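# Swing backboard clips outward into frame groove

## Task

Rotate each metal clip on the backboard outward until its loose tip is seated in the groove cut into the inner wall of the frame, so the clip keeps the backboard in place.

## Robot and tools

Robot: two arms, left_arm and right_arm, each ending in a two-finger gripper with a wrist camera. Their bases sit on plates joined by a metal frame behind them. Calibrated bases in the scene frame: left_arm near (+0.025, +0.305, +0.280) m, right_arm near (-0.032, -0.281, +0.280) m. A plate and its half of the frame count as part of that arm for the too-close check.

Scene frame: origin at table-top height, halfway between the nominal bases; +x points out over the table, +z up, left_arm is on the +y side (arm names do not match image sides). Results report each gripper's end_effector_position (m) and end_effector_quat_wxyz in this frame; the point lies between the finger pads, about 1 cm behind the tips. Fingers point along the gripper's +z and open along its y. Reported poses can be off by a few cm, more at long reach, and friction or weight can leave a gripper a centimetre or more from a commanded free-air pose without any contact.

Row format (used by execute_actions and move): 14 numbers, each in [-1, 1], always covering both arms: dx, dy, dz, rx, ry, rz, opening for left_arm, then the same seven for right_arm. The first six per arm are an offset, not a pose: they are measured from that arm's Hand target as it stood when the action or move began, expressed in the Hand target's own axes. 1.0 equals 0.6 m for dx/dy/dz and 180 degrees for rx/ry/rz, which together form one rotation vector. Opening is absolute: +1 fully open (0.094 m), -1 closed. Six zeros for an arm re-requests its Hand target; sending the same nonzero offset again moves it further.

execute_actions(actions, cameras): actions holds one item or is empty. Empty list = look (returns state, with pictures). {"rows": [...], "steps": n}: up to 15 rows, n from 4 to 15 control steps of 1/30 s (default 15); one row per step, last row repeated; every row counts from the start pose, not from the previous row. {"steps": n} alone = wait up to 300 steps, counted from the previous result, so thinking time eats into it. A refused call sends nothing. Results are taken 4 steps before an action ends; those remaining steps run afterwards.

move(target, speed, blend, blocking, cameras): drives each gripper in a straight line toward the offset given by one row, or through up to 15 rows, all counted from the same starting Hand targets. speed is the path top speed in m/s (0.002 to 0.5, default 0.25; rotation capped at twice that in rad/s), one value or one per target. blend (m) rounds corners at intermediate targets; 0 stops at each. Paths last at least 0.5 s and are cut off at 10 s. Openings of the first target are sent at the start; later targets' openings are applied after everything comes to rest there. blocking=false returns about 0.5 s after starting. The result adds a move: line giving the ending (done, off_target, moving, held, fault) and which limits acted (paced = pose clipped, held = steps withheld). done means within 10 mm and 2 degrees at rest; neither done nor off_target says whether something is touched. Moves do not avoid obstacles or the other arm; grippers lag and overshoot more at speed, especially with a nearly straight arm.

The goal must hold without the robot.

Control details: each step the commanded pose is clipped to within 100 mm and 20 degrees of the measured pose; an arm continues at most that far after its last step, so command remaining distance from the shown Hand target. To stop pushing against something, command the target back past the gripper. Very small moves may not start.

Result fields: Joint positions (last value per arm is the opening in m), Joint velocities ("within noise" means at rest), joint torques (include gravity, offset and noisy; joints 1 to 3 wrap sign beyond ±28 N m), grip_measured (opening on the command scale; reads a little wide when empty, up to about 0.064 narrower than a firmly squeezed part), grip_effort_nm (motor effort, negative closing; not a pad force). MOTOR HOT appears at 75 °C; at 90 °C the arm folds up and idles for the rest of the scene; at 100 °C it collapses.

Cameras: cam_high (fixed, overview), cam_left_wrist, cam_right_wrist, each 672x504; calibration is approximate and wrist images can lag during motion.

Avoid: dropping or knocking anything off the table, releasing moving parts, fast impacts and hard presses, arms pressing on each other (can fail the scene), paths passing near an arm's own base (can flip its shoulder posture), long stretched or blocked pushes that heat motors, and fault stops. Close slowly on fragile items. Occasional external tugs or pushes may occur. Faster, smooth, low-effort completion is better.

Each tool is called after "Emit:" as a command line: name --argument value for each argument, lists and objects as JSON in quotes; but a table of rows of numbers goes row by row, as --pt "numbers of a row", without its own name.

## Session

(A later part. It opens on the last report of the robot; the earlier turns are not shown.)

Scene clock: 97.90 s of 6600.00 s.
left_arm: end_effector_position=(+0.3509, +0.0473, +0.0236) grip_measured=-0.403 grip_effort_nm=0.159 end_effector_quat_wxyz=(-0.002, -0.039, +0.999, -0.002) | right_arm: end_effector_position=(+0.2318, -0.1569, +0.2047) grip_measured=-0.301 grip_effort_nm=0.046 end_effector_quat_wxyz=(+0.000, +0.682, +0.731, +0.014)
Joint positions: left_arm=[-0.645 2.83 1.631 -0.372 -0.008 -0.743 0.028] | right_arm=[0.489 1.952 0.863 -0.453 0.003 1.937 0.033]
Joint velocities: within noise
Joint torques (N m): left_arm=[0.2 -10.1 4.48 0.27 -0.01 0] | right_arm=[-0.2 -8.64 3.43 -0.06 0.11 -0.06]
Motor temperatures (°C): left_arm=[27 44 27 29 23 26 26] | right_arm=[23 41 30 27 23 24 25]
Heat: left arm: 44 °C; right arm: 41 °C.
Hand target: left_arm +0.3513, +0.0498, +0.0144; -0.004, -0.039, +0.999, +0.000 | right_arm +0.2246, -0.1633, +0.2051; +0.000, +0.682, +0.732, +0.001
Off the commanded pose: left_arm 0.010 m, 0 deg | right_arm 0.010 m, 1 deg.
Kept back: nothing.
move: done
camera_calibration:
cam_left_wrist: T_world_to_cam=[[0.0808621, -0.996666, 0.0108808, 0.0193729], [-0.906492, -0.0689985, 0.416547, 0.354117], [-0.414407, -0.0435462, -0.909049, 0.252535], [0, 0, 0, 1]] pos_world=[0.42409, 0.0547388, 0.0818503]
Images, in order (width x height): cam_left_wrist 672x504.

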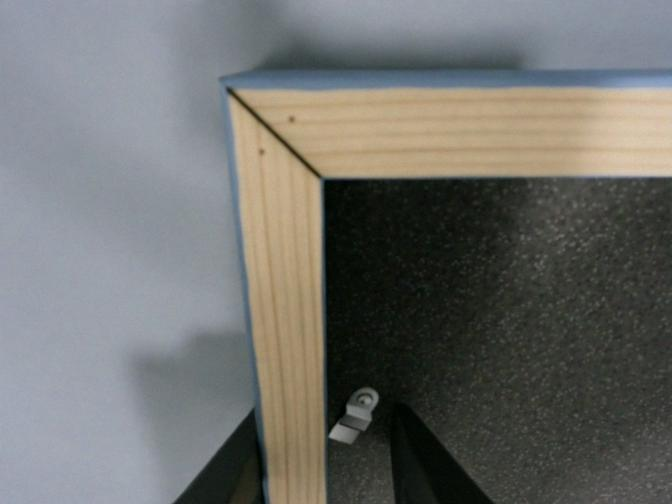

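Emit:
move --target '[0,0,0,0, 0, 0, -0.62, 0, 0, 0, 0,0,0, -0.3]' --cameras '["cam_left_wrist"]'

Emit:
zoom_image --camera "cam_left_wrist" --region '[243, 304, 483, 484]'

Emit:
move --target '[0,0,0,0, 0, 0, -0.85, 0, 0, 0, 0,0,0, -0.3]' --cameras '["cam_left_wrist"]'

Emit:
zoom_image --camera "cam_left_wrist" --region '[243, 304, 483, 484]'

Scene clock: 98.83 s of 6600.00 s.
left_arm: end_effector_position=(+0.3511, +0.0498, +0.0238) grip_measured=-0.614 grip_effort_nm=-0.276 end_effector_quat_wxyz=(-0.004, -0.040, +0.999, +0.001) | right_arm: end_effector_position=(+0.2318, -0.1569, +0.2047) grip_measured=-0.301 grip_effort_nm=0.037 end_effector_quat_wxyz=(+0.000, +0.682, +0.731, +0.014)
Joint positions: left_arm=[-0.641 2.83 1.633 -0.38 -0.01 -0.742 0.018] | right_arm=[0.489 1.952 0.863 -0.453 0.003 1.937 0.033]
Joint velocities: within noise
Joint torques (N m): left_arm=[-0.1 -10.11 4.38 0.34 0.02 0] | right_arm=[-0.17 -8.66 3.49 -0.03 0.09 -0.05]
Motor temperatures (°C): left_arm=[27 44 27 29 23 26 26] | right_arm=[23 41 30 27 23 24 25]
Heat: left arm: 44 °C; right arm: 41 °C.
Hand target: left_arm +0.3513, +0.0498, +0.0144; -0.004, -0.039, +0.999, +0.000 | right_arm +0.2246, -0.1633, +0.2051; +0.000, +0.682, +0.732, +0.001
Off the commanded pose: left_arm 0.009 m, 0 deg | right_arm 0.010 m, 1 deg.
Kept back: nothing.
move: done
camera_calibration:
cam_left_wrist: T_world_to_cam=[[0.0830656, -0.996535, 0.00423332, 0.0212162], [-0.904747, -0.0736324, 0.419537, 0.353899], [-0.417772, -0.0386792, -0.907728, 0.253808], [0, 0, 0, 1]] pos_world=[0.424461, 0.0570182, 0.0818245]
Images, in order (width x height): cam_left_wrist 672x504.

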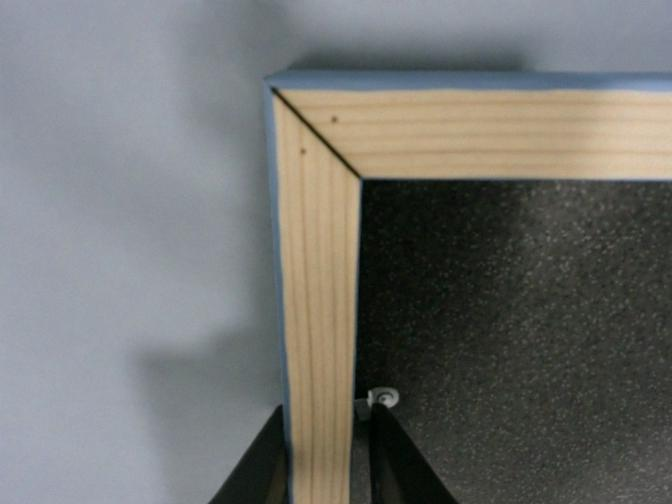

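Scaled by 2.100 from the camera's 672x504 image, which has a finer 960x720 frame.

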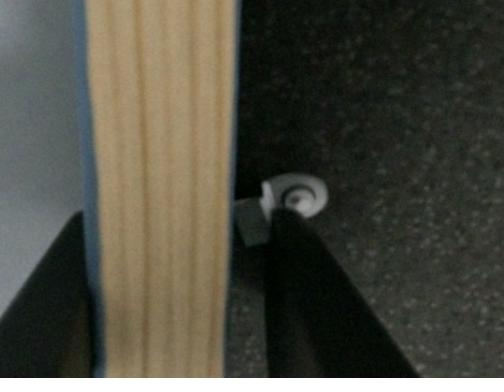

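Scene clock: 99.53 s of 6600.00 s.
left_arm: end_effector_position=(+0.3543, +0.0443, +0.0245) grip_measured=-0.731 grip_effort_nm=-1.009 end_effector_quat_wxyz=(-0.002, -0.036, +0.999, -0.012) | right_arm: end_effector_position=(+0.2318, -0.1569, +0.2047) grip_measured=-0.301 grip_effort_nm=0.042 end_effector_quat_wxyz=(+0.000, +0.682, +0.731, +0.014)
Joint positions: left_arm=[-0.639 2.83 1.637 -0.364 0.008 -0.732 0.013] | right_arm=[0.489 1.952 0.863 -0.453 0.003 1.937 0.033]
Joint velocities: within noise
Joint torques (N m): left_arm=[-0.24 -10.18 4.04 0.22 -0.17 -0.1] | right_arm=[-0.34 -8.68 3.41 -0.05 0.14 -0.05]
Motor temperatures (°C): left_arm=[27 43 27 29 23 26 27] | right_arm=[23 41 30 27 23 24 25]
Heat: left arm: 43 °C; right arm: 41 °C.
Hand target: left_arm +0.3512, +0.0499, +0.0143; -0.004, -0.039, +0.999, +0.000 | right_arm +0.2246, -0.1633, +0.2051; +0.000, +0.682, +0.732, +0.001
Off the commanded pose: left_arm 0.012 m, 1 deg | right_arm 0.010 m, 1 deg.
Kept back: nothing.
move: off_target (left_arm)
camera_calibration:
cam_left_wrist: T_world_to_cam=[[0.075612, -0.996651, 0.0311453, 0.0174547], [-0.907338, -0.055815, 0.41668, 0.356304], [-0.413546, -0.0597653, -0.90852, 0.254966], [0, 0, 0, 1]] pos_world=[0.427409, 0.0525215, 0.0826333]
Images, in order (width x height): cam_left_wrist 672x504.

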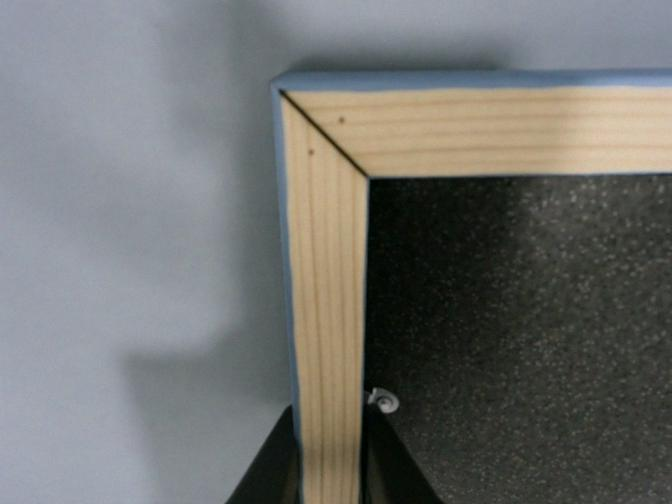

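Scaled by 2.100 from the camera's 672x504 image, which has a finer 960x720 frame.

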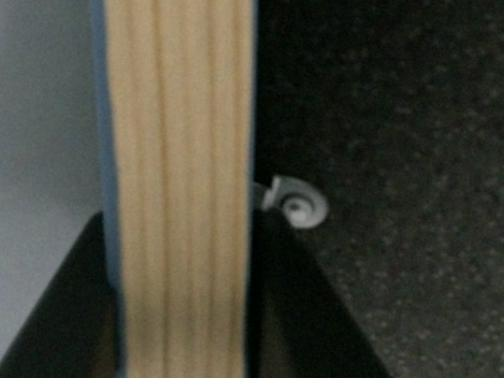

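Emit:
move --target '[0, 0.0, 0, 0, 0, 0, -0.45, 0, 0, 0, 0,0,0, -0.3]' --speed 0.1 --cameras '[]'

Emit:
move --target '[0, 0.0, -0.08, 0, 0, 0, -0.4, 0, 0, 0, 0,0,0, -0.3]' --speed 0.15 --cameras '["cam_left_wrist"]'

Emit:
zoom_image --camera "cam_left_wrist" --region '[243, 224, 483, 404]'

Scene clock: 100.47 s of 6600.00 s.
left_arm: end_effector_position=(+0.3545, +0.0448, +0.0235) grip_measured=-0.453 grip_effort_nm=0.164 end_effector_quat_wxyz=(-0.001, -0.036, +0.999, -0.011) | right_arm: end_effector_position=(+0.2318, -0.1569, +0.2047) grip_measured=-0.301 grip_effort_nm=0.051 end_effector_quat_wxyz=(+0.000, +0.682, +0.731, +0.014)
Joint positions: left_arm=[-0.639 2.833 1.638 -0.363 0.004 -0.732 0.026] | right_arm=[0.489 1.952 0.863 -0.453 0.003 1.937 0.033]
Joint velocities: within noise
Joint torques (N m): left_arm=[-0.23 -10.43 3.97 0.21 -0.13 -0.1] | right_arm=[-0.16 -8.66 3.58 -0.03 0.07 -0.03]
Motor temperatures (°C): left_arm=[27 43 27 29 23 26 27] | right_arm=[23 41 30 27 23 24 25]
Heat: left arm: 43 °C; right arm: 41 °C.
Hand target: left_arm +0.3513, +0.0498, +0.0144; -0.004, -0.039, +0.999, +0.000 | right_arm +0.2246, -0.1633, +0.2051; +0.000, +0.682, +0.732, +0.001
Off the commanded pose: left_arm 0.011 m, 1 deg | right_arm 0.010 m, 1 deg.
Kept back: nothing.
move: off_target (left_arm)
No camera images: "cameras" was empty.

Scene clock: 101.43 s of 6600.00 s.
left_arm: end_effector_position=(+0.3516, +0.0483, +0.0544) grip_measured=-0.403 grip_effort_nm=0.164 end_effector_quat_wxyz=(-0.006, -0.036, +0.999, -0.004) | right_arm: end_effector_position=(+0.2318, -0.1569, +0.2047) grip_measured=-0.301 grip_effort_nm=0.042 end_effector_quat_wxyz=(+0.000, +0.682, +0.731, +0.014)
Joint positions: left_arm=[-0.639 2.734 1.581 -0.421 0.001 -0.732 0.028] | right_arm=[0.489 1.952 0.863 -0.453 0.003 1.937 0.033]
Joint velocities: within noise
Joint torques (N m): left_arm=[-0.31 -14.79 2.52 0.08 -0.11 -0.1] | right_arm=[-0.17 -8.66 3.34 -0.03 0.08 -0.04]
Motor temperatures (°C): left_arm=[27 44 27 29 23 26 26] | right_arm=[23 41 30 27 23 24 25]
Heat: left arm: 44 °C; right arm: 41 °C.
Hand target: left_arm +0.3517, +0.0498, +0.0624; -0.004, -0.039, +0.999, +0.000 | right_arm +0.2246, -0.1633, +0.2051; +0.000, +0.682, +0.732, +0.001
Off the commanded pose: left_arm 0.008 m, 1 deg | right_arm 0.010 m, 1 deg.
Kept back: nothing.
move: done
camera_calibration:
cam_left_wrist: T_world_to_cam=[[0.0760034, -0.996986, 0.0155895, 0.0215144], [-0.903673, -0.0622651, 0.423671, 0.340248], [-0.421424, -0.0462883, -0.905682, 0.283253], [0, 0, 0, 1]] pos_world=[0.425208, 0.0557465, 0.112049]
Images, in order (width x height): cam_left_wrist 672x504.

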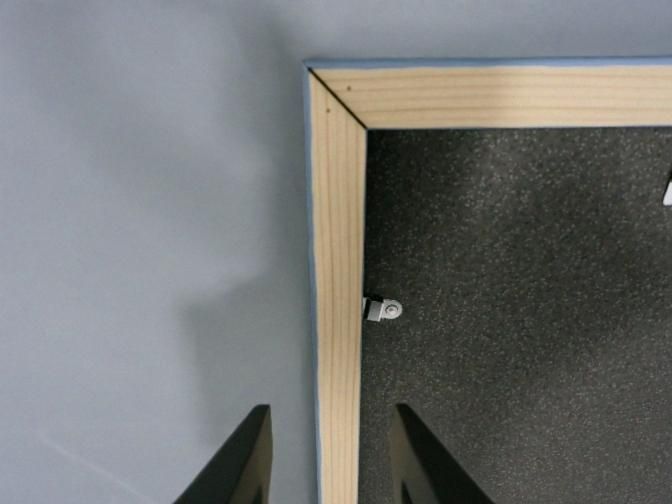

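Scaled by 2.100 from the camera's 672x504 image, which has a finer 960x720 frame.

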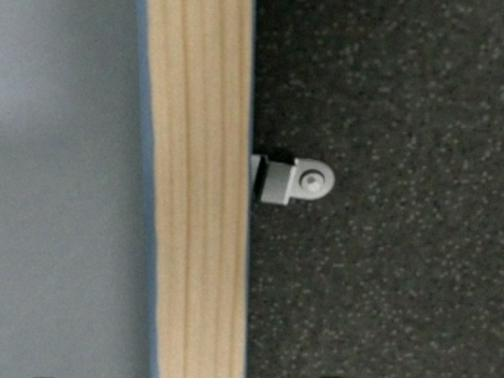

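Emit:
move --target '[0.1467, -0.0333, -0.05, 0, 0, 0.5, -0.6, 0, 0, 0, 0,0,0, -0.3]' --speed 0.25 --cameras '["cam_left_wrist"]'

Emit:
zoom_image --camera "cam_left_wrist" --region '[213, 264, 453, 444]'

Scene clock: 105.97 s of 6600.00 s.
left_arm: end_effector_position=(+0.2606, +0.0302, +0.0832) grip_measured=-0.597 grip_effort_nm=-0.120 end_effector_quat_wxyz=(-0.021, +0.673, +0.739, -0.002) | right_arm: end_effector_position=(+0.2318, -0.1569, +0.2047) grip_measured=-0.301 grip_effort_nm=0.042 end_effector_quat_wxyz=(+0.000, +0.682, +0.731, +0.014)
Joint positions: left_arm=[-0.838 2.552 1.297 -0.359 -0.005 0.619 0.019] | right_arm=[0.489 1.952 0.863 -0.453 0.003 1.937 0.033]
Joint velocities: within noise
Joint torques (N m): left_arm=[-0.46 -14.26 2.1 0.26 -0.02 0.03] | right_arm=[-0.24 -8.61 3.45 -0.06 0.14 -0.06]
Motor temperatures (°C): left_arm=[27 44 27 29 23 26 26] | right_arm=[23 41 30 27 23 24 25]
Heat: left arm: 44 °C; right arm: 41 °C.
Hand target: left_arm +0.2658, +0.0231, +0.0931; -0.003, +0.679, +0.734, -0.003 | right_arm +0.2246, -0.1633, +0.2051; +0.000, +0.682, +0.732, +0.001
Off the commanded pose: left_arm 0.013 m, 2 deg | right_arm 0.010 m, 1 deg.
Kept back: nothing.
move: off_target (left_arm)
camera_calibration:
cam_left_wrist: T_world_to_cam=[[-0.994654, -0.0960833, 0.037843, 0.259874], [-0.0699289, 0.896341, 0.437817, -0.00261884], [-0.0759871, 0.43283, -0.898267, 0.165033], [0, 0, 0, 1]] pos_world=[0.270842, -0.0441142, 0.139556]
Images, in order (width x height): cam_left_wrist 672x504.

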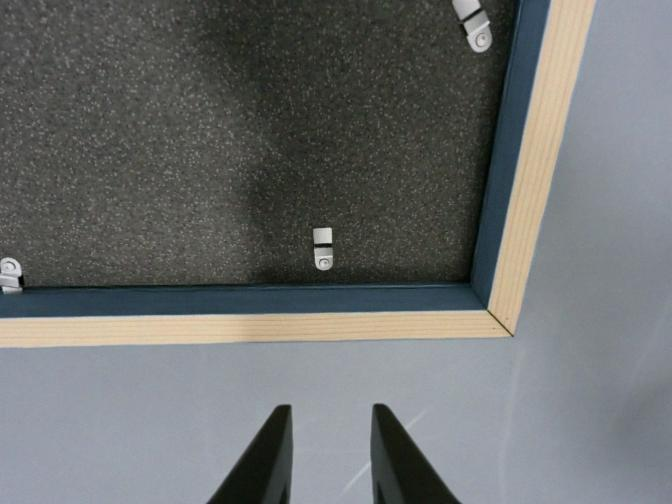

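Scaled by 2.100 from the camera's 672x504 image, which has a finer 960x720 frame.

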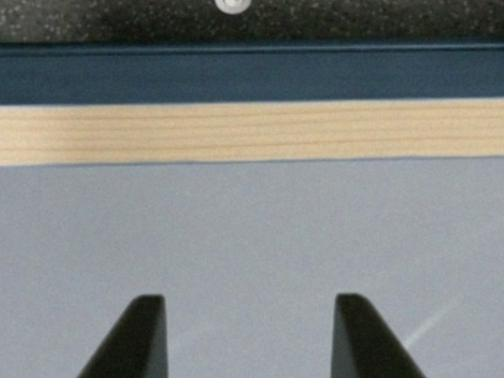

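Emit:
execute_actions --actions '[]' --cameras '["all"]'

Scene clock: 107.27 s of 6600.00 s.
left_arm: end_effector_position=(+0.2608, +0.0300, +0.0831) grip_measured=-0.597 grip_effort_nm=-0.125 end_effector_quat_wxyz=(-0.021, +0.675, +0.738, -0.002) | right_arm: end_effector_position=(+0.2318, -0.1569, +0.2047) grip_measured=-0.301 grip_effort_nm=0.042 end_effector_quat_wxyz=(+0.000, +0.682, +0.731, +0.014)
Joint positions: left_arm=[-0.838 2.552 1.297 -0.358 -0.005 0.622 0.019] | right_arm=[0.489 1.952 0.863 -0.453 0.003 1.937 0.033]
Joint velocities: within noise
Joint torques (N m): left_arm=[-0.44 -14.27 2.15 0.26 -0.03 0.04] | right_arm=[-0.17 -8.8 3.47 -0.06 0.11 -0.09]
Motor temperatures (°C): left_arm=[27 44 27 29 23 26 26] | right_arm=[23 41 30 27 23 24 25]
Heat: left arm: 44 °C; right arm: 41 °C.
Hand target: left_arm +0.2658, +0.0231, +0.0931; -0.003, +0.679, +0.734, -0.003 | right_arm +0.2246, -0.1633, +0.2051; +0.000, +0.682, +0.732, +0.001
Off the commanded pose: left_arm 0.013 m, 2 deg | right_arm 0.010 m, 1 deg.
Steps of this call (1-39: nothing new was sent). Readings (end_effector_position of left_arm | right_arm):
1: (+0.2606, +0.0302, +0.0832) | (+0.2318, -0.1569, +0.2047)
2: (+0.2606, +0.0302, +0.0832) | (+0.2318, -0.1569, +0.2047)
4: (+0.2607, +0.0301, +0.0831) | (+0.2318, -0.1569, +0.2047)
8: (+0.2607, +0.0301, +0.0831) | (+0.2318, -0.1569, +0.2047)
39: the state above
camera_calibration:
cam_left_wrist: T_world_to_cam=[[-0.994957, -0.0930348, 0.0374885, 0.26], [-0.0673885, 0.896846, 0.43718, -0.00310272], [-0.0742943, 0.432449, -0.898592, 0.164694], [0, 0, 0, 1]] pos_world=[0.270716, -0.04425, 0.139602]
cam_right_wrist: T_world_to_cam=[[-0.997042, -0.0730421, -0.0239079, 0.225558], [-0.0759012, 0.886943, 0.455599, 0.100489], [-0.012073, 0.456066, -0.889864, 0.341978], [0, 0, 0, 1]] pos_world=[0.236647, -0.228617, 0.263923]

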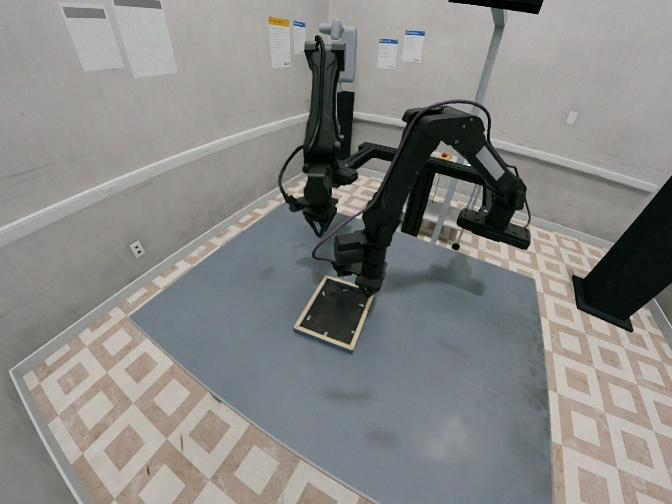

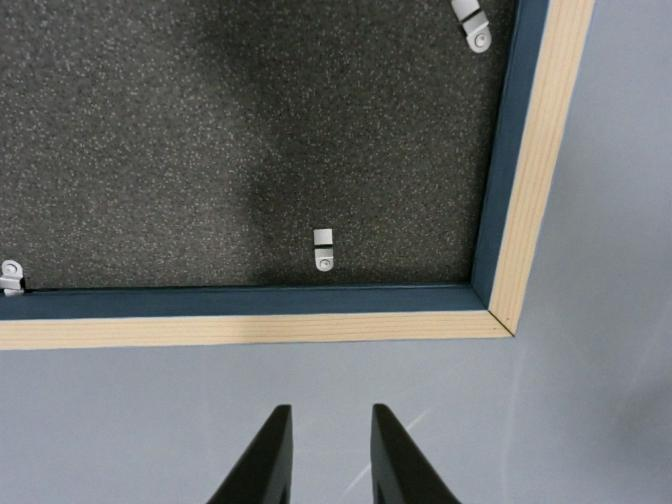

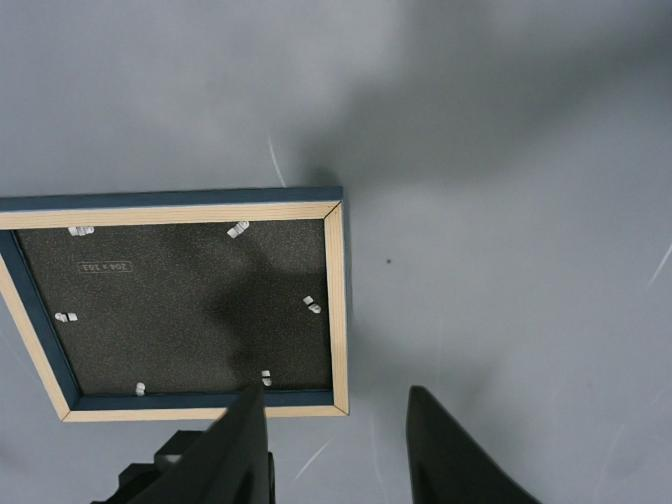

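Emit:
move --target '[-0.0186,0.0019,0.080,0,0,0,-0.6,0,0,0,0,0,0,-0.3]' --speed 0.15 --cameras '["cam_left_wrist"]'

Scene clock: 109.43 s of 6600.00 s.
left_arm: end_effector_position=(+0.2641, +0.0184, +0.0473) grip_measured=-0.597 grip_effort_nm=-0.120 end_effector_quat_wxyz=(-0.012, +0.679, +0.734, -0.003) | right_arm: end_effector_position=(+0.2318, -0.1569, +0.2047) grip_measured=-0.301 grip_effort_nm=0.042 end_effector_quat_wxyz=(+0.000, +0.682, +0.731, +0.014)
Joint positions: left_arm=[-0.851 2.682 1.379 -0.292 -0.005 0.622 0.019] | right_arm=[0.489 1.952 0.863 -0.453 0.003 1.937 0.033]
Joint velocities: within noise
Joint torques (N m): left_arm=[-0.58 -10.59 3.96 0.29 -0.02 -0.1] | right_arm=[-0.25 -8.55 3.49 -0.05 0.08 -0.04]
Motor temperatures (°C): left_arm=[27 44 27 29 23 26 26] | right_arm=[23 41 30 27 23 24 25]
Heat: left arm: 44 °C; right arm: 41 °C.
Hand target: left_arm +0.2674, +0.0121, +0.0450; -0.003, +0.679, +0.734, -0.003 | right_arm +0.2246, -0.1633, +0.2051; +0.000, +0.682, +0.732, +0.001
Off the commanded pose: left_arm 0.007 m, 1 deg | right_arm 0.010 m, 1 deg.
Kept back: nothing.
move: done
camera_calibration:
cam_left_wrist: T_world_to_cam=[[-0.996368, -0.0806849, 0.0272004, 0.264264], [-0.0615743, 0.903418, 0.424316, 0.0222037], [-0.0588092, 0.4211, -0.905106, 0.134166], [0, 0, 0, 1]] pos_world=[0.272561, -0.0552343, 0.104825]
Images, in order (width x height): cam_left_wrist 672x504.

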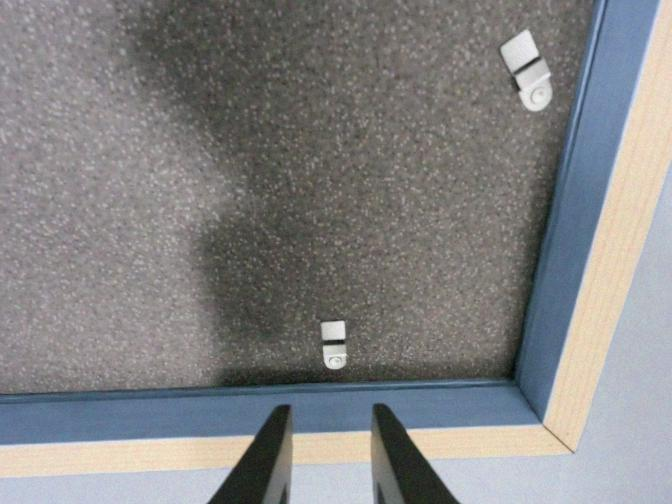

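Emit:
move --target '[-0.0140,-0.001,0.018,0,0,0,-0.6,0,0,0,0,0,0,-0.3]' --speed 0.1 --cameras '["cam_left_wrist"]'

Scene clock: 110.60 s of 6600.00 s.
left_arm: end_effector_position=(+0.2659, +0.0080, +0.0383) grip_measured=-0.597 grip_effort_nm=-0.120 end_effector_quat_wxyz=(-0.007, +0.681, +0.733, -0.003) | right_arm: end_effector_position=(+0.2318, -0.1569, +0.2047) grip_measured=-0.301 grip_effort_nm=0.037 end_effector_quat_wxyz=(+0.000, +0.682, +0.731, +0.014)
Joint positions: left_arm=[-0.864 2.724 1.43 -0.291 -0.005 0.613 0.019] | right_arm=[0.489 1.952 0.863 -0.453 0.003 1.937 0.033]
Joint velocities: within noise
Joint torques (N m): left_arm=[-0.58 -10.28 4.21 0.24 -0.03 -0.11] | right_arm=[-0.16 -8.62 3.6 -0.05 0.11 -0.05]
Motor temperatures (°C): left_arm=[27 44 27 29 23 26 26] | right_arm=[23 41 30 27 23 24 25]
Heat: left arm: 44 °C; right arm: 41 °C.
Hand target: left_arm +0.2674, +0.0035, +0.0343; -0.003, +0.679, +0.734, -0.003 | right_arm +0.2246, -0.1633, +0.2051; +0.000, +0.682, +0.732, +0.001
Off the commanded pose: left_arm 0.006 m, 1 deg | right_arm 0.010 m, 1 deg.
Kept back: nothing.
move: done
camera_calibration:
cam_left_wrist: T_world_to_cam=[[-0.996842, -0.0764547, 0.0214845, 0.2657], [-0.0605495, 0.906737, 0.417328, 0.0354769], [-0.0513875, 0.414709, -0.908502, 0.128707], [0, 0, 0, 1]] pos_world=[0.273623, -0.0652299, 0.0964163]
Images, in order (width x height): cam_left_wrist 672x504.

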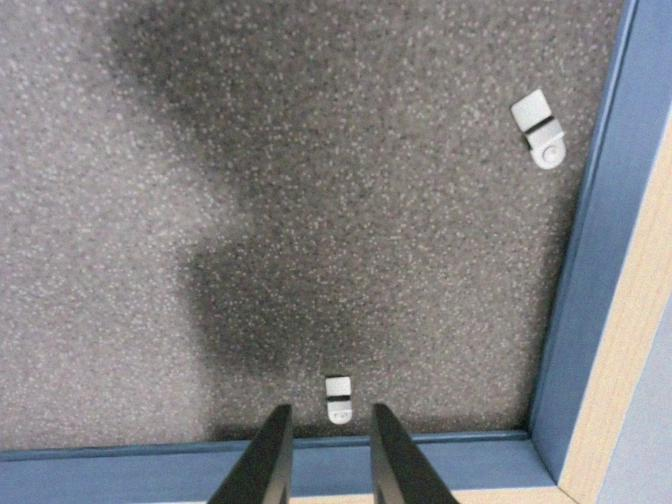

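Emit:
move --target '[0,-0.0033,0.0263,0,0,0,-0.6,0,0,0,0,0,0,-0.3]' --speed 0.06 --cameras '["cam_left_wrist"]'

Emit:
zoom_image --camera "cam_left_wrist" --region '[220, 320, 440, 500]'

Scene clock: 111.80 s of 6600.00 s.
left_arm: end_effector_position=(+0.2643, +0.0079, +0.0237) grip_measured=-0.597 grip_effort_nm=-0.120 end_effector_quat_wxyz=(-0.008, +0.680, +0.733, -0.003) | right_arm: end_effector_position=(+0.2318, -0.1569, +0.2047) grip_measured=-0.301 grip_effort_nm=0.042 end_effector_quat_wxyz=(+0.000, +0.682, +0.731, +0.014)
Joint positions: left_arm=[-0.867 2.772 1.455 -0.271 -0.006 0.608 0.019] | right_arm=[0.489 1.952 0.863 -0.453 0.003 1.937 0.033]
Joint velocities: within noise
Joint torques (N m): left_arm=[-0.7 -10.18 3.92 0.3 -0.01 -0.12] | right_arm=[-0.27 -8.57 3.47 -0.09 0.09 -0.08]
Motor temperatures (°C): left_arm=[27 43 27 29 23 26 26] | right_arm=[23 41 30 27 23 24 25]
Heat: left arm: 43 °C; right arm: 41 °C.
Hand target: left_arm +0.2652, +0.0034, +0.0186; -0.003, +0.679, +0.734, -0.003 | right_arm +0.2246, -0.1633, +0.2051; +0.000, +0.682, +0.732, +0.001
Off the commanded pose: left_arm 0.007 m, 1 deg | right_arm 0.010 m, 1 deg.
Kept back: nothing.
move: done
camera_calibration:
cam_left_wrist: T_world_to_cam=[[-0.996698, -0.0779854, 0.0226342, 0.264382], [-0.0613351, 0.905663, 0.419539, 0.0417196], [-0.0532169, 0.416765, -0.907455, 0.115916], [0, 0, 0, 1]] pos_world=[0.272236, -0.0654757, 0.0817014]
Images, in order (width x height): cam_left_wrist 672x504.

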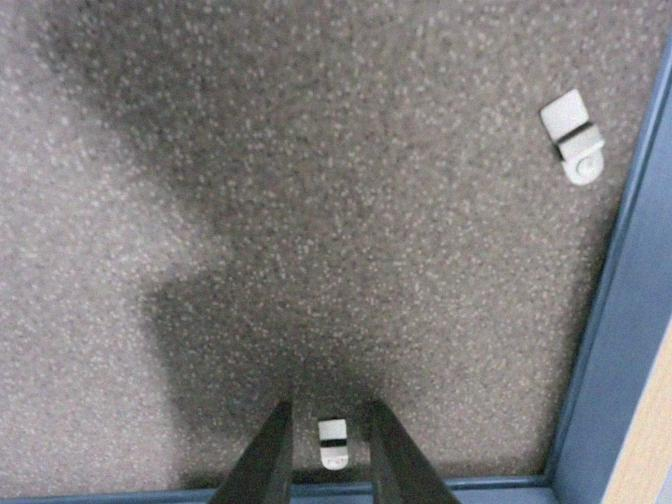

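Scaled by 2.291 from the camera's 672x504 image, which has a finer 960x720 frame.

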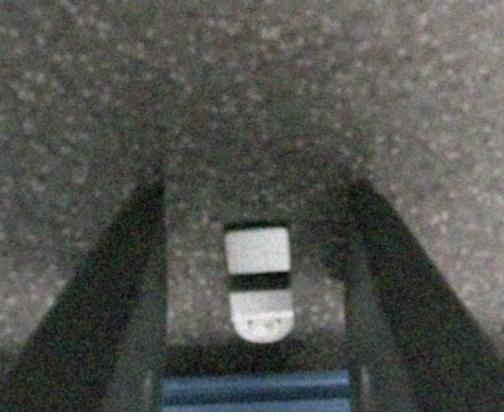

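Emit:
move --target '[-0.003,0,0,0,0,0,-0.9,0,0,0,0,0,0,-0.3]' --speed 0.05 --cameras '["cam_left_wrist"]'

Emit:
zoom_image --camera "cam_left_wrist" --region '[220, 320, 440, 500]'

Scene clock: 113.20 s of 6600.00 s.
left_arm: end_effector_position=(+0.2643, +0.0074, +0.0237) grip_measured=-0.894 grip_effort_nm=-0.310 end_effector_quat_wxyz=(-0.009, +0.679, +0.734, -0.003) | right_arm: end_effector_position=(+0.2318, -0.1569, +0.2047) grip_measured=-0.301 grip_effort_nm=0.042 end_effector_quat_wxyz=(+0.000, +0.682, +0.731, +0.014)
Joint positions: left_arm=[-0.868 2.773 1.458 -0.274 -0.006 0.604 0.005] | right_arm=[0.489 1.952 0.863 -0.453 0.003 1.937 0.033]
Joint velocities: within noise
Joint torques (N m): left_arm=[-0.8 -10.03 4.3 0.28 -0.02 -0.1] | right_arm=[-0.36 -8.55 3.3 -0.04 0.11 -0.06]
Motor temperatures (°C): left_arm=[27 43 27 29 23 26 26] | right_arm=[23 41 30 27 23 24 25]
Heat: left arm: 43 °C; right arm: 41 °C.
Hand target: left_arm +0.2654, +0.0017, +0.0185; -0.003, +0.679, +0.734, -0.003 | right_arm +0.2246, -0.1633, +0.2051; +0.000, +0.682, +0.732, +0.001
Off the commanded pose: left_arm 0.008 m, 1 deg | right_arm 0.010 m, 1 deg.
Kept back: nothing.
move: done
camera_calibration:
cam_left_wrist: T_world_to_cam=[[-0.996415, -0.0814108, 0.0230233, 0.26428], [-0.0642479, 0.905174, 0.420158, 0.0429055], [-0.0550455, 0.417173, -0.907159, 0.116536], [0, 0, 0, 1]] pos_world=[0.272504, -0.0659371, 0.0816047]
Images, in order (width x height): cam_left_wrist 672x504.

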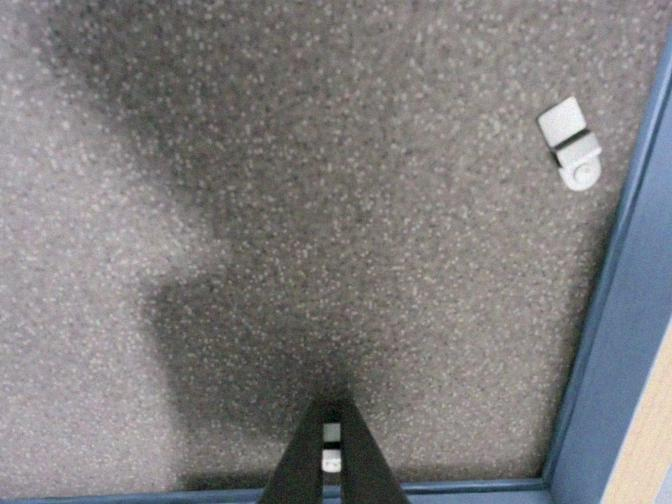

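Scaled by 2.291 from the camera's 672x504 image, which has a finer 960x720 frame.

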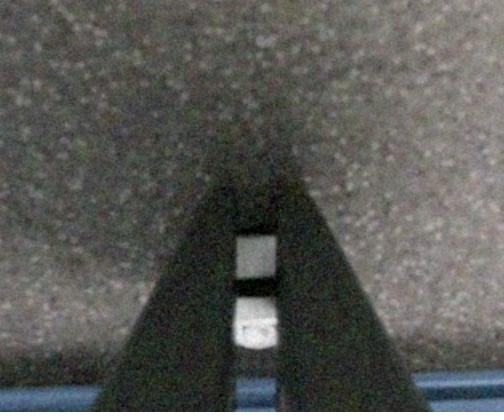

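Emit:
move --target '[0.005,0.0043,0,0,0,-0.111,-0.9,0,0,0,0,0,0,-0.3]' --speed 0.1 --cameras '["cam_left_wrist"]'

Emit:
zoom_image --camera "cam_left_wrist" --region '[220, 320, 440, 500]'

Scene clock: 116.37 s of 6600.00 s.
left_arm: end_effector_position=(+0.2658, +0.0084, +0.0237) grip_measured=-0.895 grip_effort_nm=-0.252 end_effector_quat_wxyz=(-0.007, +0.548, +0.836, +0.003) | right_arm: end_effector_position=(+0.2318, -0.1569, +0.2047) grip_measured=-0.301 grip_effort_nm=0.042 end_effector_quat_wxyz=(+0.000, +0.682, +0.731, +0.014)
Joint positions: left_arm=[-0.868 2.773 1.458 -0.274 -0.016 0.272 0.005] | right_arm=[0.489 1.952 0.863 -0.453 0.003 1.937 0.033]
Joint velocities: within noise
Joint torques (N m): left_arm=[-0.02 -10.21 3.89 0.31 0.1 -0.15] | right_arm=[-0.35 -8.65 3.45 -0.04 0.11 -0.06]
Motor temperatures (°C): left_arm=[27 43 27 29 23 26 26] | right_arm=[23 41 30 27 23 24 25]
Heat: left arm: 43 °C; right arm: 41 °C.
Hand target: left_arm +0.2678, +0.0048, +0.0185; -0.003, +0.541, +0.841, -0.002 | right_arm +0.2246, -0.1633, +0.2051; +0.000, +0.682, +0.732, +0.001
Off the commanded pose: left_arm 0.007 m, 1 deg | right_arm 0.010 m, 1 deg.
Kept back: nothing.
move: done
camera_calibration:
cam_left_wrist: T_world_to_cam=[[-0.915594, -0.40199, 0.00954573, 0.247369], [-0.359874, 0.829798, 0.426527, 0.121153], [-0.179381, 0.387091, -0.904424, 0.149478], [0, 0, 0, 1]] pos_world=[0.296903, -0.058954, 0.0811557]
Images, in order (width x height): cam_left_wrist 672x504.

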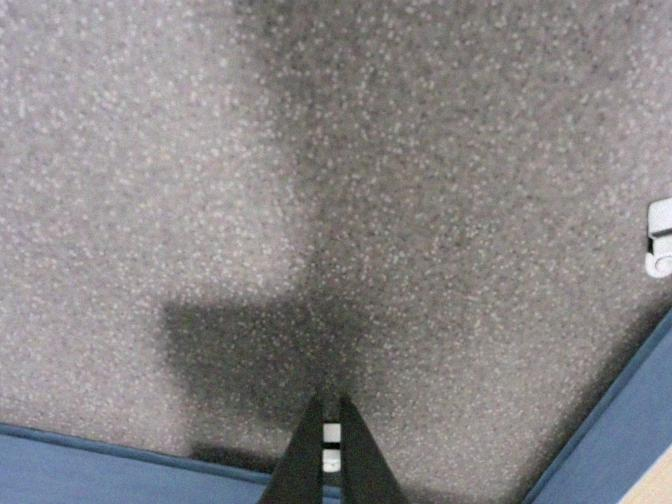

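Scaled by 2.291 from the camera's 672x504 image, which has a finer 960x720 frame.

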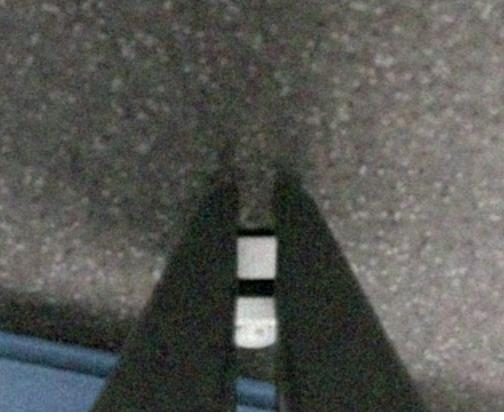

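Emit:
move --target '[0.003,0.0045,0,0,0,-0.111,-0.9,0,0,0,0,0,0,-0.3]' --speed 0.1 --cameras '["cam_left_wrist"]'

Emit:
zoom_image --camera "cam_left_wrist" --region '[220, 320, 440, 500]'

Scene clock: 118.73 s of 6600.00 s.
left_arm: end_effector_position=(+0.2693, +0.0107, +0.0237) grip_measured=-0.895 grip_effort_nm=-0.247 end_effector_quat_wxyz=(-0.005, +0.394, +0.919, +0.005) | right_arm: end_effector_position=(+0.2318, -0.1569, +0.2047) grip_measured=-0.301 grip_effort_nm=0.046 end_effector_quat_wxyz=(+0.000, +0.682, +0.731, +0.014)
Joint positions: left_arm=[-0.859 2.773 1.458 -0.272 -0.019 -0.069 0.005] | right_arm=[0.489 1.952 0.863 -0.453 0.003 1.937 0.033]
Joint velocities: within noise
Joint torques (N m): left_arm=[-0.16 -10.36 3.48 0.33 0.12 -0.15] | right_arm=[-0.16 -8.76 3.62 -0.07 0.08 -0.04]
Motor temperatures (°C): left_arm=[27 43 27 29 23 26 26] | right_arm=[23 41 30 27 23 24 25]
Heat: left arm: 43 °C; right arm: 41 °C.
Hand target: left_arm +0.2695, +0.0075, +0.0185; -0.004, +0.387, +0.922, -0.002 | right_arm +0.2246, -0.1633, +0.2051; +0.000, +0.682, +0.732, +0.001
Off the commanded pose: left_arm 0.006 m, 1 deg | right_arm 0.010 m, 1 deg.
Kept back: nothing.
move: done
camera_calibration:
cam_left_wrist: T_world_to_cam=[[-0.722453, -0.691419, 0.00117931, 0.202805], [-0.625628, 0.654434, 0.424624, 0.194003], [-0.294364, 0.306033, -0.905369, 0.181015], [0, 0, 0, 1]] pos_world=[0.321176, -0.0421357, 0.0812677]
Images, in order (width x height): cam_left_wrist 672x504.

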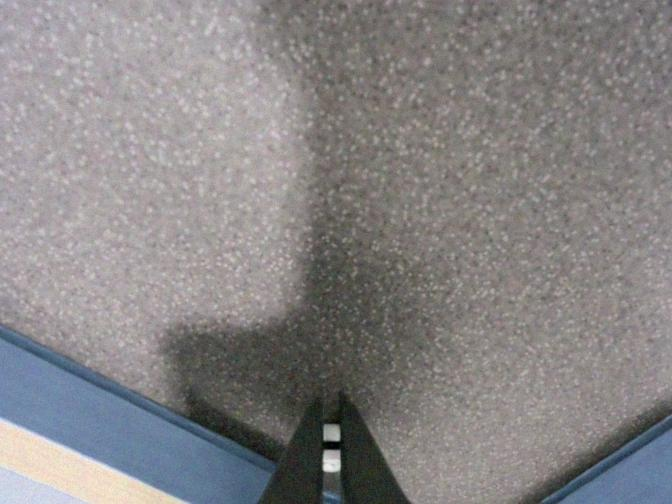

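Scaled by 2.291 from the camera's 672x504 image, which has a finer 960x720 frame.

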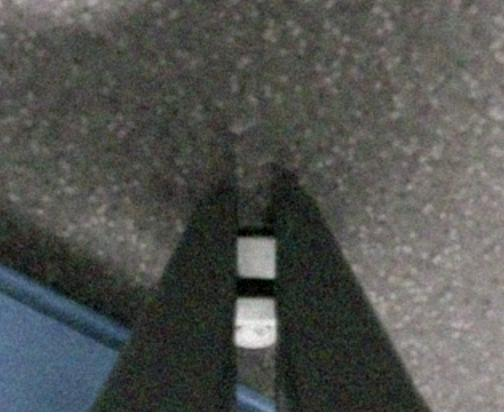

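Emit:
move --target '[0.001,0.0045,0,0,0,-0.122,-0.9,0,0,0,0,0,0,-0.3]' --speed 0.1 --cameras '["cam_left_wrist"]'

Emit:
zoom_image --camera "cam_left_wrist" --region '[220, 320, 440, 500]'

Scene clock: 121.27 s of 6600.00 s.
left_arm: end_effector_position=(+0.2714, +0.0130, +0.0237) grip_measured=-0.895 grip_effort_nm=-0.247 end_effector_quat_wxyz=(-0.004, +0.212, +0.977, +0.008) | right_arm: end_effector_position=(+0.2318, -0.1569, +0.2047) grip_measured=-0.301 grip_effort_nm=0.042 end_effector_quat_wxyz=(+0.000, +0.682, +0.731, +0.014)
Joint positions: left_arm=[-0.852 2.773 1.458 -0.273 -0.022 -0.444 0.005] | right_arm=[0.489 1.952 0.863 -0.453 0.003 1.937 0.033]
Joint velocities: within noise
Joint torques (N m): left_arm=[-0.13 -10.51 3.14 0.36 0.15 -0.16] | right_arm=[-0.25 -8.57 3.4 -0.05 0.15 -0.08]
Motor temperatures (°C): left_arm=[27 43 27 29 23 26 26] | right_arm=[23 41 30 27 23 24 25]
Heat: left arm: 43 °C; right arm: 41 °C.
Hand target: left_arm +0.2710, +0.0099, +0.0185; -0.004, +0.205, +0.979, -0.001 | right_arm +0.2246, -0.1633, +0.2051; +0.000, +0.682, +0.732, +0.001
Off the commanded pose: left_arm 0.006 m, 1 deg | right_arm 0.010 m, 1 deg.
Kept back: nothing.
move: done
camera_calibration:
cam_left_wrist: T_world_to_cam=[[-0.412511, -0.910921, -0.00761088, 0.124921], [-0.827366, 0.371151, 0.42156, 0.252367], [-0.381183, 0.180195, -0.906768, 0.206157], [0, 0, 0, 1]] pos_world=[0.338914, -0.0170215, 0.0814997]
Images, in order (width x height): cam_left_wrist 672x504.

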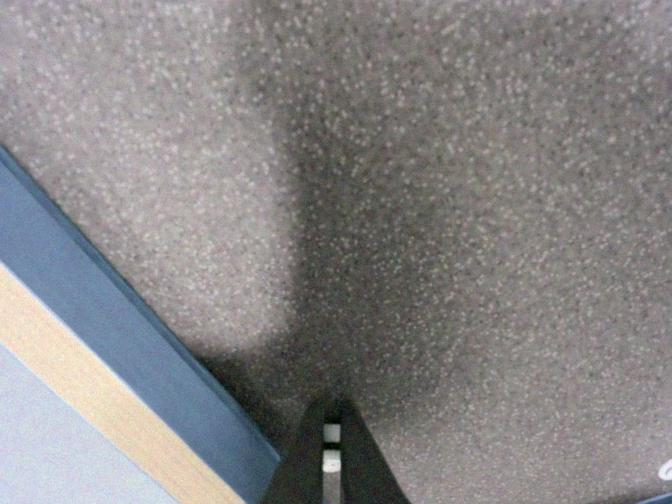

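Scaled by 2.291 from the camera's 672x504 image, which has a finer 960x720 frame.

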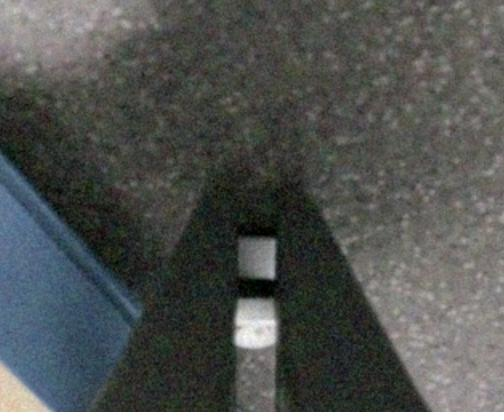

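Emit:
move --pt "0 0 -0.01 0 0 0 -0.7 0 0 0 0 0 0 -0.3" --pt "0 0 -0.1 0 0 0 -0.7 0 0 0 0 0 0 -0.3" --speed 0.15 --cameras '["cam_left_wrist"]'

Scene clock: 123.27 s of 6600.00 s.
left_arm: end_effector_position=(+0.2726, +0.0094, +0.0721) grip_measured=-0.703 grip_effort_nm=0.168 end_effector_quat_wxyz=(-0.002, +0.209, +0.978, +0.000) | right_arm: end_effector_position=(+0.2318, -0.1569, +0.2047) grip_measured=-0.301 grip_effort_nm=0.046 end_effector_quat_wxyz=(+0.000, +0.682, +0.731, +0.014)
Joint positions: left_arm=[-0.852 2.615 1.385 -0.344 -0.011 -0.452 0.014] | right_arm=[0.489 1.952 0.863 -0.453 0.003 1.937 0.033]
Joint velocities: within noise
Joint torques (N m): left_arm=[-0.21 -13.6 2.33 0.09 0.04 -0.12] | right_arm=[-0.25 -8.59 3.43 -0.03 0.09 -0.04]
Motor temperatures (°C): left_arm=[27 43 27 29 23 26 26] | right_arm=[23 41 30 27 23 24 25]
Heat: left arm: 43 °C; right arm: 41 °C.
Hand target: left_arm +0.2715, +0.0099, +0.0785; -0.004, +0.205, +0.979, -0.001 | right_arm +0.2246, -0.1633, +0.2051; +0.000, +0.682, +0.732, +0.001
Off the commanded pose: left_arm 0.006 m, 1 deg | right_arm 0.010 m, 1 deg.
Kept back: nothing.
move: done
camera_calibration:
cam_left_wrist: T_world_to_cam=[[-0.405283, -0.914149, 0.00879696, 0.119325], [-0.83014, 0.372035, 0.415281, 0.235474], [-0.382901, 0.161004, -0.909651, 0.252058], [0, 0, 0, 1]] pos_world=[0.34035, -0.0191055, 0.130447]
Images, in order (width x height): cam_left_wrist 672x504.

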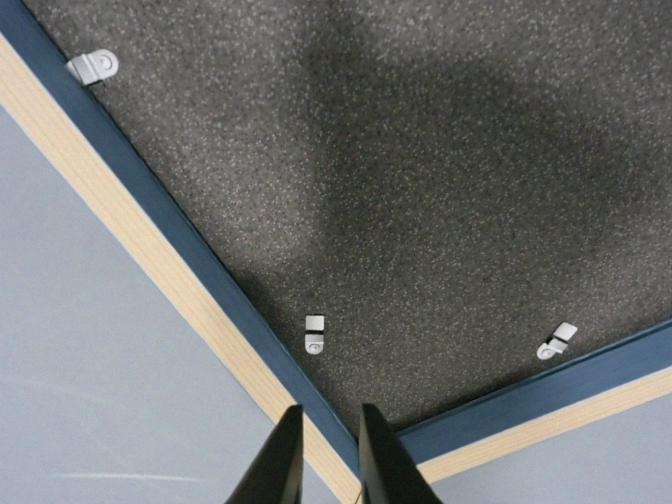

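Emit:
move --target '[0.0012,0.0277,0.05,0,0,-0.164,-0.3,0,0,0,0,0,0,-0.3]' --speed 0.2 --cameras '["cam_left_wrist"]'

Scene clock: 125.87 s of 6600.00 s.
left_arm: end_effector_position=(+0.2825, +0.0177, +0.0565) grip_measured=-0.303 grip_effort_nm=0.168 end_effector_quat_wxyz=(+0.003, -0.043, +0.999, -0.006) | right_arm: end_effector_position=(+0.2318, -0.1569, +0.2047) grip_measured=-0.301 grip_effort_nm=0.037 end_effector_quat_wxyz=(+0.000, +0.682, +0.731, +0.014)
Joint positions: left_arm=[-0.818 2.657 1.385 -0.286 -0.011 -0.925 0.033] | right_arm=[0.489 1.952 0.863 -0.453 0.003 1.937 0.033]
Joint velocities: within noise
Joint torques (N m): left_arm=[0.17 -10.26 1.84 0.34 0.03 -0.13] | right_arm=[-0.24 -8.68 3.47 -0.04 0.09 -0.1]
Motor temperatures (°C): left_arm=[27 43 27 29 23 26 26] | right_arm=[23 41 30 27 23 24 25]
Heat: left arm: 43 °C; right arm: 41 °C.
Hand target: left_arm +0.2772, +0.0254, +0.0484; -0.004, -0.051, +0.999, +0.000 | right_arm +0.2246, -0.1633, +0.2051; +0.000, +0.682, +0.732, +0.001
Off the commanded pose: left_arm 0.012 m, 1 deg | right_arm 0.010 m, 1 deg.
Kept back: nothing.
move: off_target (left_arm)
camera_calibration:
cam_left_wrist: T_world_to_cam=[[0.0896297, -0.995791, 0.0191658, -0.00788087], [-0.910299, -0.0740961, 0.407267, 0.27802], [-0.404133, -0.0539498, -0.913108, 0.250278], [0, 0, 0, 1]] pos_world=[0.354933, 0.0262549, 0.115453]
Images, in order (width x height): cam_left_wrist 672x504.

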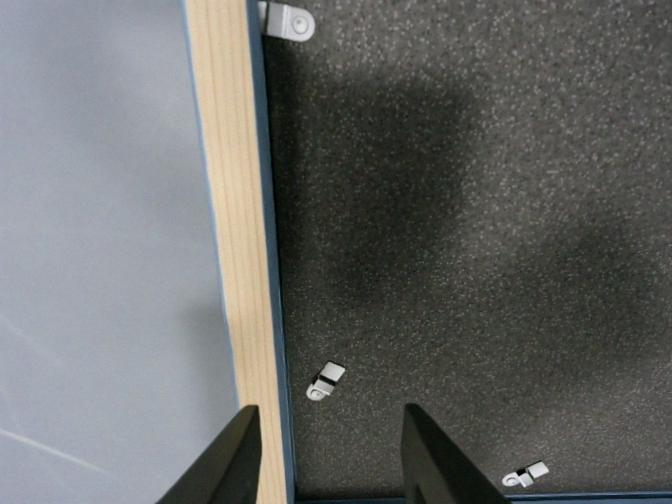

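Emit:
move --target '[0.003,0.0203,0.005,0,0,0,-0.3,0,0,0,0,0,0,-0.3]' --speed 0.15 --cameras '["cam_left_wrist"]'

Scene clock: 127.17 s of 6600.00 s.
left_arm: end_effector_position=(+0.2757, +0.0343, +0.0492) grip_measured=-0.303 grip_effort_nm=0.168 end_effector_quat_wxyz=(-0.002, -0.053, +0.999, +0.000) | right_arm: end_effector_position=(+0.2318, -0.1569, +0.2047) grip_measured=-0.301 grip_effort_nm=0.051 end_effector_quat_wxyz=(+0.000, +0.682, +0.731, +0.014)
Joint positions: left_arm=[-0.801 2.657 1.326 -0.243 -0.01 -0.928 0.033] | right_arm=[0.489 1.952 0.863 -0.453 0.003 1.937 0.033]
Joint velocities: within noise
Joint torques (N m): left_arm=[0.1 -10.7 1.98 0.31 0.03 0.03] | right_arm=[-0.18 -8.54 3.56 -0.07 0.1 -0.08]
Motor temperatures (°C): left_arm=[27 43 27 29 23 26 26] | right_arm=[23 41 30 27 23 24 25]
Heat: left arm: 43 °C; right arm: 41 °C.
Hand target: left_arm +0.2740, +0.0373, +0.0455; -0.004, -0.051, +0.999, +0.000 | right_arm +0.2246, -0.1633, +0.2051; +0.000, +0.682, +0.732, +0.001
Off the commanded pose: left_arm 0.005 m, 0 deg | right_arm 0.010 m, 1 deg.
Kept back: nothing.
move: done
camera_calibration:
cam_left_wrist: T_world_to_cam=[[0.108916, -0.994026, 0.00699575, 0.0045553], [-0.90423, -0.0961483, 0.416082, 0.274717], [-0.412923, -0.0516435, -0.9093, 0.243895], [0, 0, 0, 1]] pos_world=[0.348621, 0.0435372, 0.107438]
Images, in order (width x height): cam_left_wrist 672x504.

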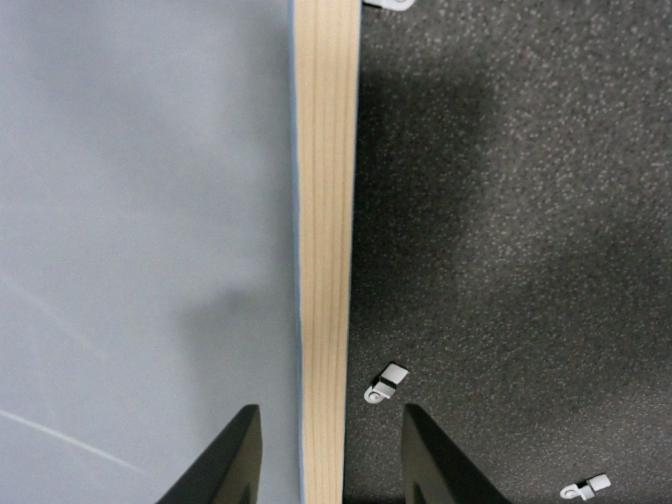

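Emit:
move --target '[-0.0048,-0.0106,0.022,0,0,0,-0.2,0,0,0,0,0,0,-0.3]' --speed 0.1 --cameras '["cam_left_wrist"]'

Scene clock: 128.37 s of 6600.00 s.
left_arm: end_effector_position=(+0.2752, +0.0346, +0.0362) grip_measured=-0.203 grip_effort_nm=0.164 end_effector_quat_wxyz=(-0.006, -0.053, +0.999, +0.004) | right_arm: end_effector_position=(+0.2318, -0.1569, +0.2047) grip_measured=-0.301 grip_effort_nm=0.046 end_effector_quat_wxyz=(+0.000, +0.682, +0.731, +0.014)
Joint positions: left_arm=[-0.801 2.705 1.358 -0.239 -0.01 -0.928 0.037] | right_arm=[0.489 1.952 0.863 -0.453 0.003 1.937 0.033]
Joint velocities: within noise
Joint torques (N m): left_arm=[-0.2 -10.06 3.71 0.27 0.03 -0.01] | right_arm=[-0.16 -8.54 3.4 -0.04 0.11 -0.08]
Motor temperatures (°C): left_arm=[27 43 27 29 23 26 26] | right_arm=[23 41 30 27 23 24 25]
Heat: left arm: 43 °C; right arm: 41 °C.
Hand target: left_arm +0.2774, +0.0313, +0.0322; -0.004, -0.051, +0.999, +0.000 | right_arm +0.2246, -0.1633, +0.2051; +0.000, +0.682, +0.732, +0.001
Off the commanded pose: left_arm 0.006 m, 1 deg | right_arm 0.010 m, 1 deg.
Kept back: nothing.
move: done
camera_calibration:
cam_left_wrist: T_world_to_cam=[[0.108784, -0.994064, -0.00187571, 0.00536005], [-0.901087, -0.0994056, 0.42209, 0.278712], [-0.419771, -0.0442264, -0.906552, 0.233404], [0, 0, 0, 1]] pos_world=[0.348536, 0.0433563, 0.093961]
Images, in order (width x height): cam_left_wrist 672x504.

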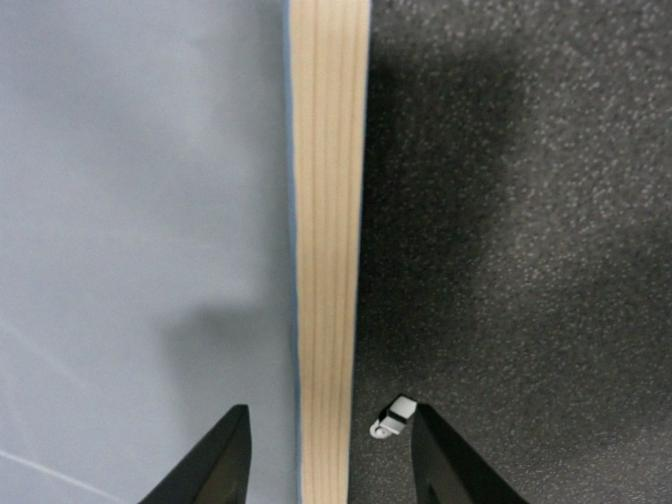

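Emit:
move --pt "-0.0057 -0.0117 0 0 0 0 -0.2 0 0 0 0 0 0 -0.3" --speed 0.1 --cameras '[]'

Scene clock: 129.30 s of 6600.00 s.
left_arm: end_effector_position=(+0.2836, +0.0255, +0.0364) grip_measured=-0.203 grip_effort_nm=0.159 end_effector_quat_wxyz=(+0.001, -0.053, +0.999, -0.004) | right_arm: end_effector_position=(+0.2318, -0.1569, +0.2047) grip_measured=-0.301 grip_effort_nm=0.042 end_effector_quat_wxyz=(+0.000, +0.682, +0.731, +0.014)
Joint positions: left_arm=[-0.801 2.717 1.397 -0.246 -0.01 -0.928 0.037] | right_arm=[0.489 1.952 0.863 -0.453 0.003 1.937 0.033]
Joint velocities: within noise
Joint torques (N m): left_arm=[-0.49 -10.11 4.08 0.11 0.02 -0.05] | right_arm=[-0.12 -8.72 3.45 -0.04 0.06 -0.09]
Motor temperatures (°C): left_arm=[27 43 27 29 23 26 26] | right_arm=[23 41 30 27 23 24 25]
Heat: left arm: 43 °C; right arm: 41 °C.
Hand target: left_arm +0.2815, +0.0247, +0.0321; -0.004, -0.051, +0.999, +0.000 | right_arm +0.2246, -0.1633, +0.2051; +0.000, +0.682, +0.732, +0.001
Off the commanded pose: left_arm 0.005 m, 1 deg | right_arm 0.010 m, 1 deg.
Kept back: nothing.
move: done
No camera images: "cameras" was empty.

Emit:
move --pt "0.0055 0.0115 0.008 0 0 0 -0.2 0 0 0 0 0 0 -0.3" --speed 0.1 --cameras '["cam_left_wrist"]'

Scene clock: 130.23 s of 6600.00 s.
left_arm: end_effector_position=(+0.2831, +0.0260, +0.0352) grip_measured=-0.203 grip_effort_nm=0.159 end_effector_quat_wxyz=(+0.001, -0.053, +0.999, -0.004) | right_arm: end_effector_position=(+0.2318, -0.1569, +0.2047) grip_measured=-0.301 grip_effort_nm=0.042 end_effector_quat_wxyz=(+0.000, +0.682, +0.731, +0.014)
Joint positions: left_arm=[-0.801 2.719 1.394 -0.238 -0.01 -0.928 0.037] | right_arm=[0.489 1.952 0.863 -0.453 0.003 1.937 0.033]
Joint velocities: within noise
Joint torques (N m): left_arm=[-0.17 -10.11 2 0.33 0.03 -0.01] | right_arm=[-0.2 -8.77 3.47 -0.02 0.1 -0.08]
Motor temperatures (°C): left_arm=[27 43 27 29 23 26 26] | right_arm=[23 41 30 27 23 24 25]
Heat: left arm: 43 °C; right arm: 41 °C.
Hand target: left_arm +0.2776, +0.0311, +0.0275; -0.004, -0.051, +0.999, +0.000 | right_arm +0.2246, -0.1633, +0.2051; +0.000, +0.682, +0.732, +0.001
Off the commanded pose: left_arm 0.011 m, 1 deg | right_arm 0.010 m, 1 deg.
Kept back: nothing.
move: off_target (left_arm)
camera_calibration:
cam_left_wrist: T_world_to_cam=[[0.108979, -0.993922, 0.0155614, -0.0046768], [-0.907221, -0.09305, 0.410233, 0.287415], [-0.406292, -0.0588246, -0.911848, 0.232214], [0, 0, 0, 1]] pos_world=[0.355606, 0.0357555, 0.0939092]
Images, in order (width x height): cam_left_wrist 672x504.

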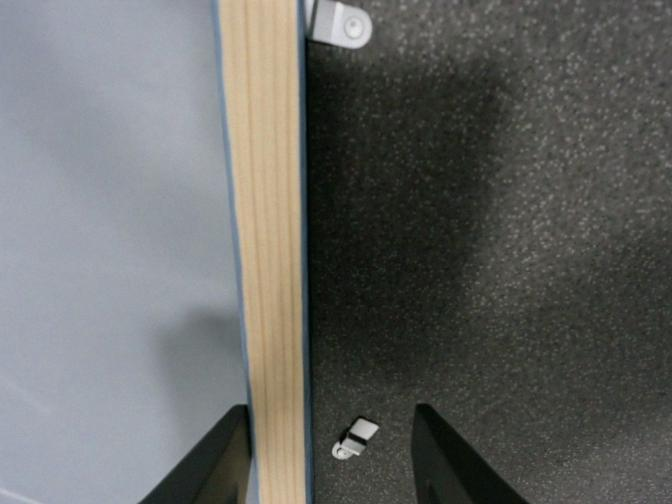

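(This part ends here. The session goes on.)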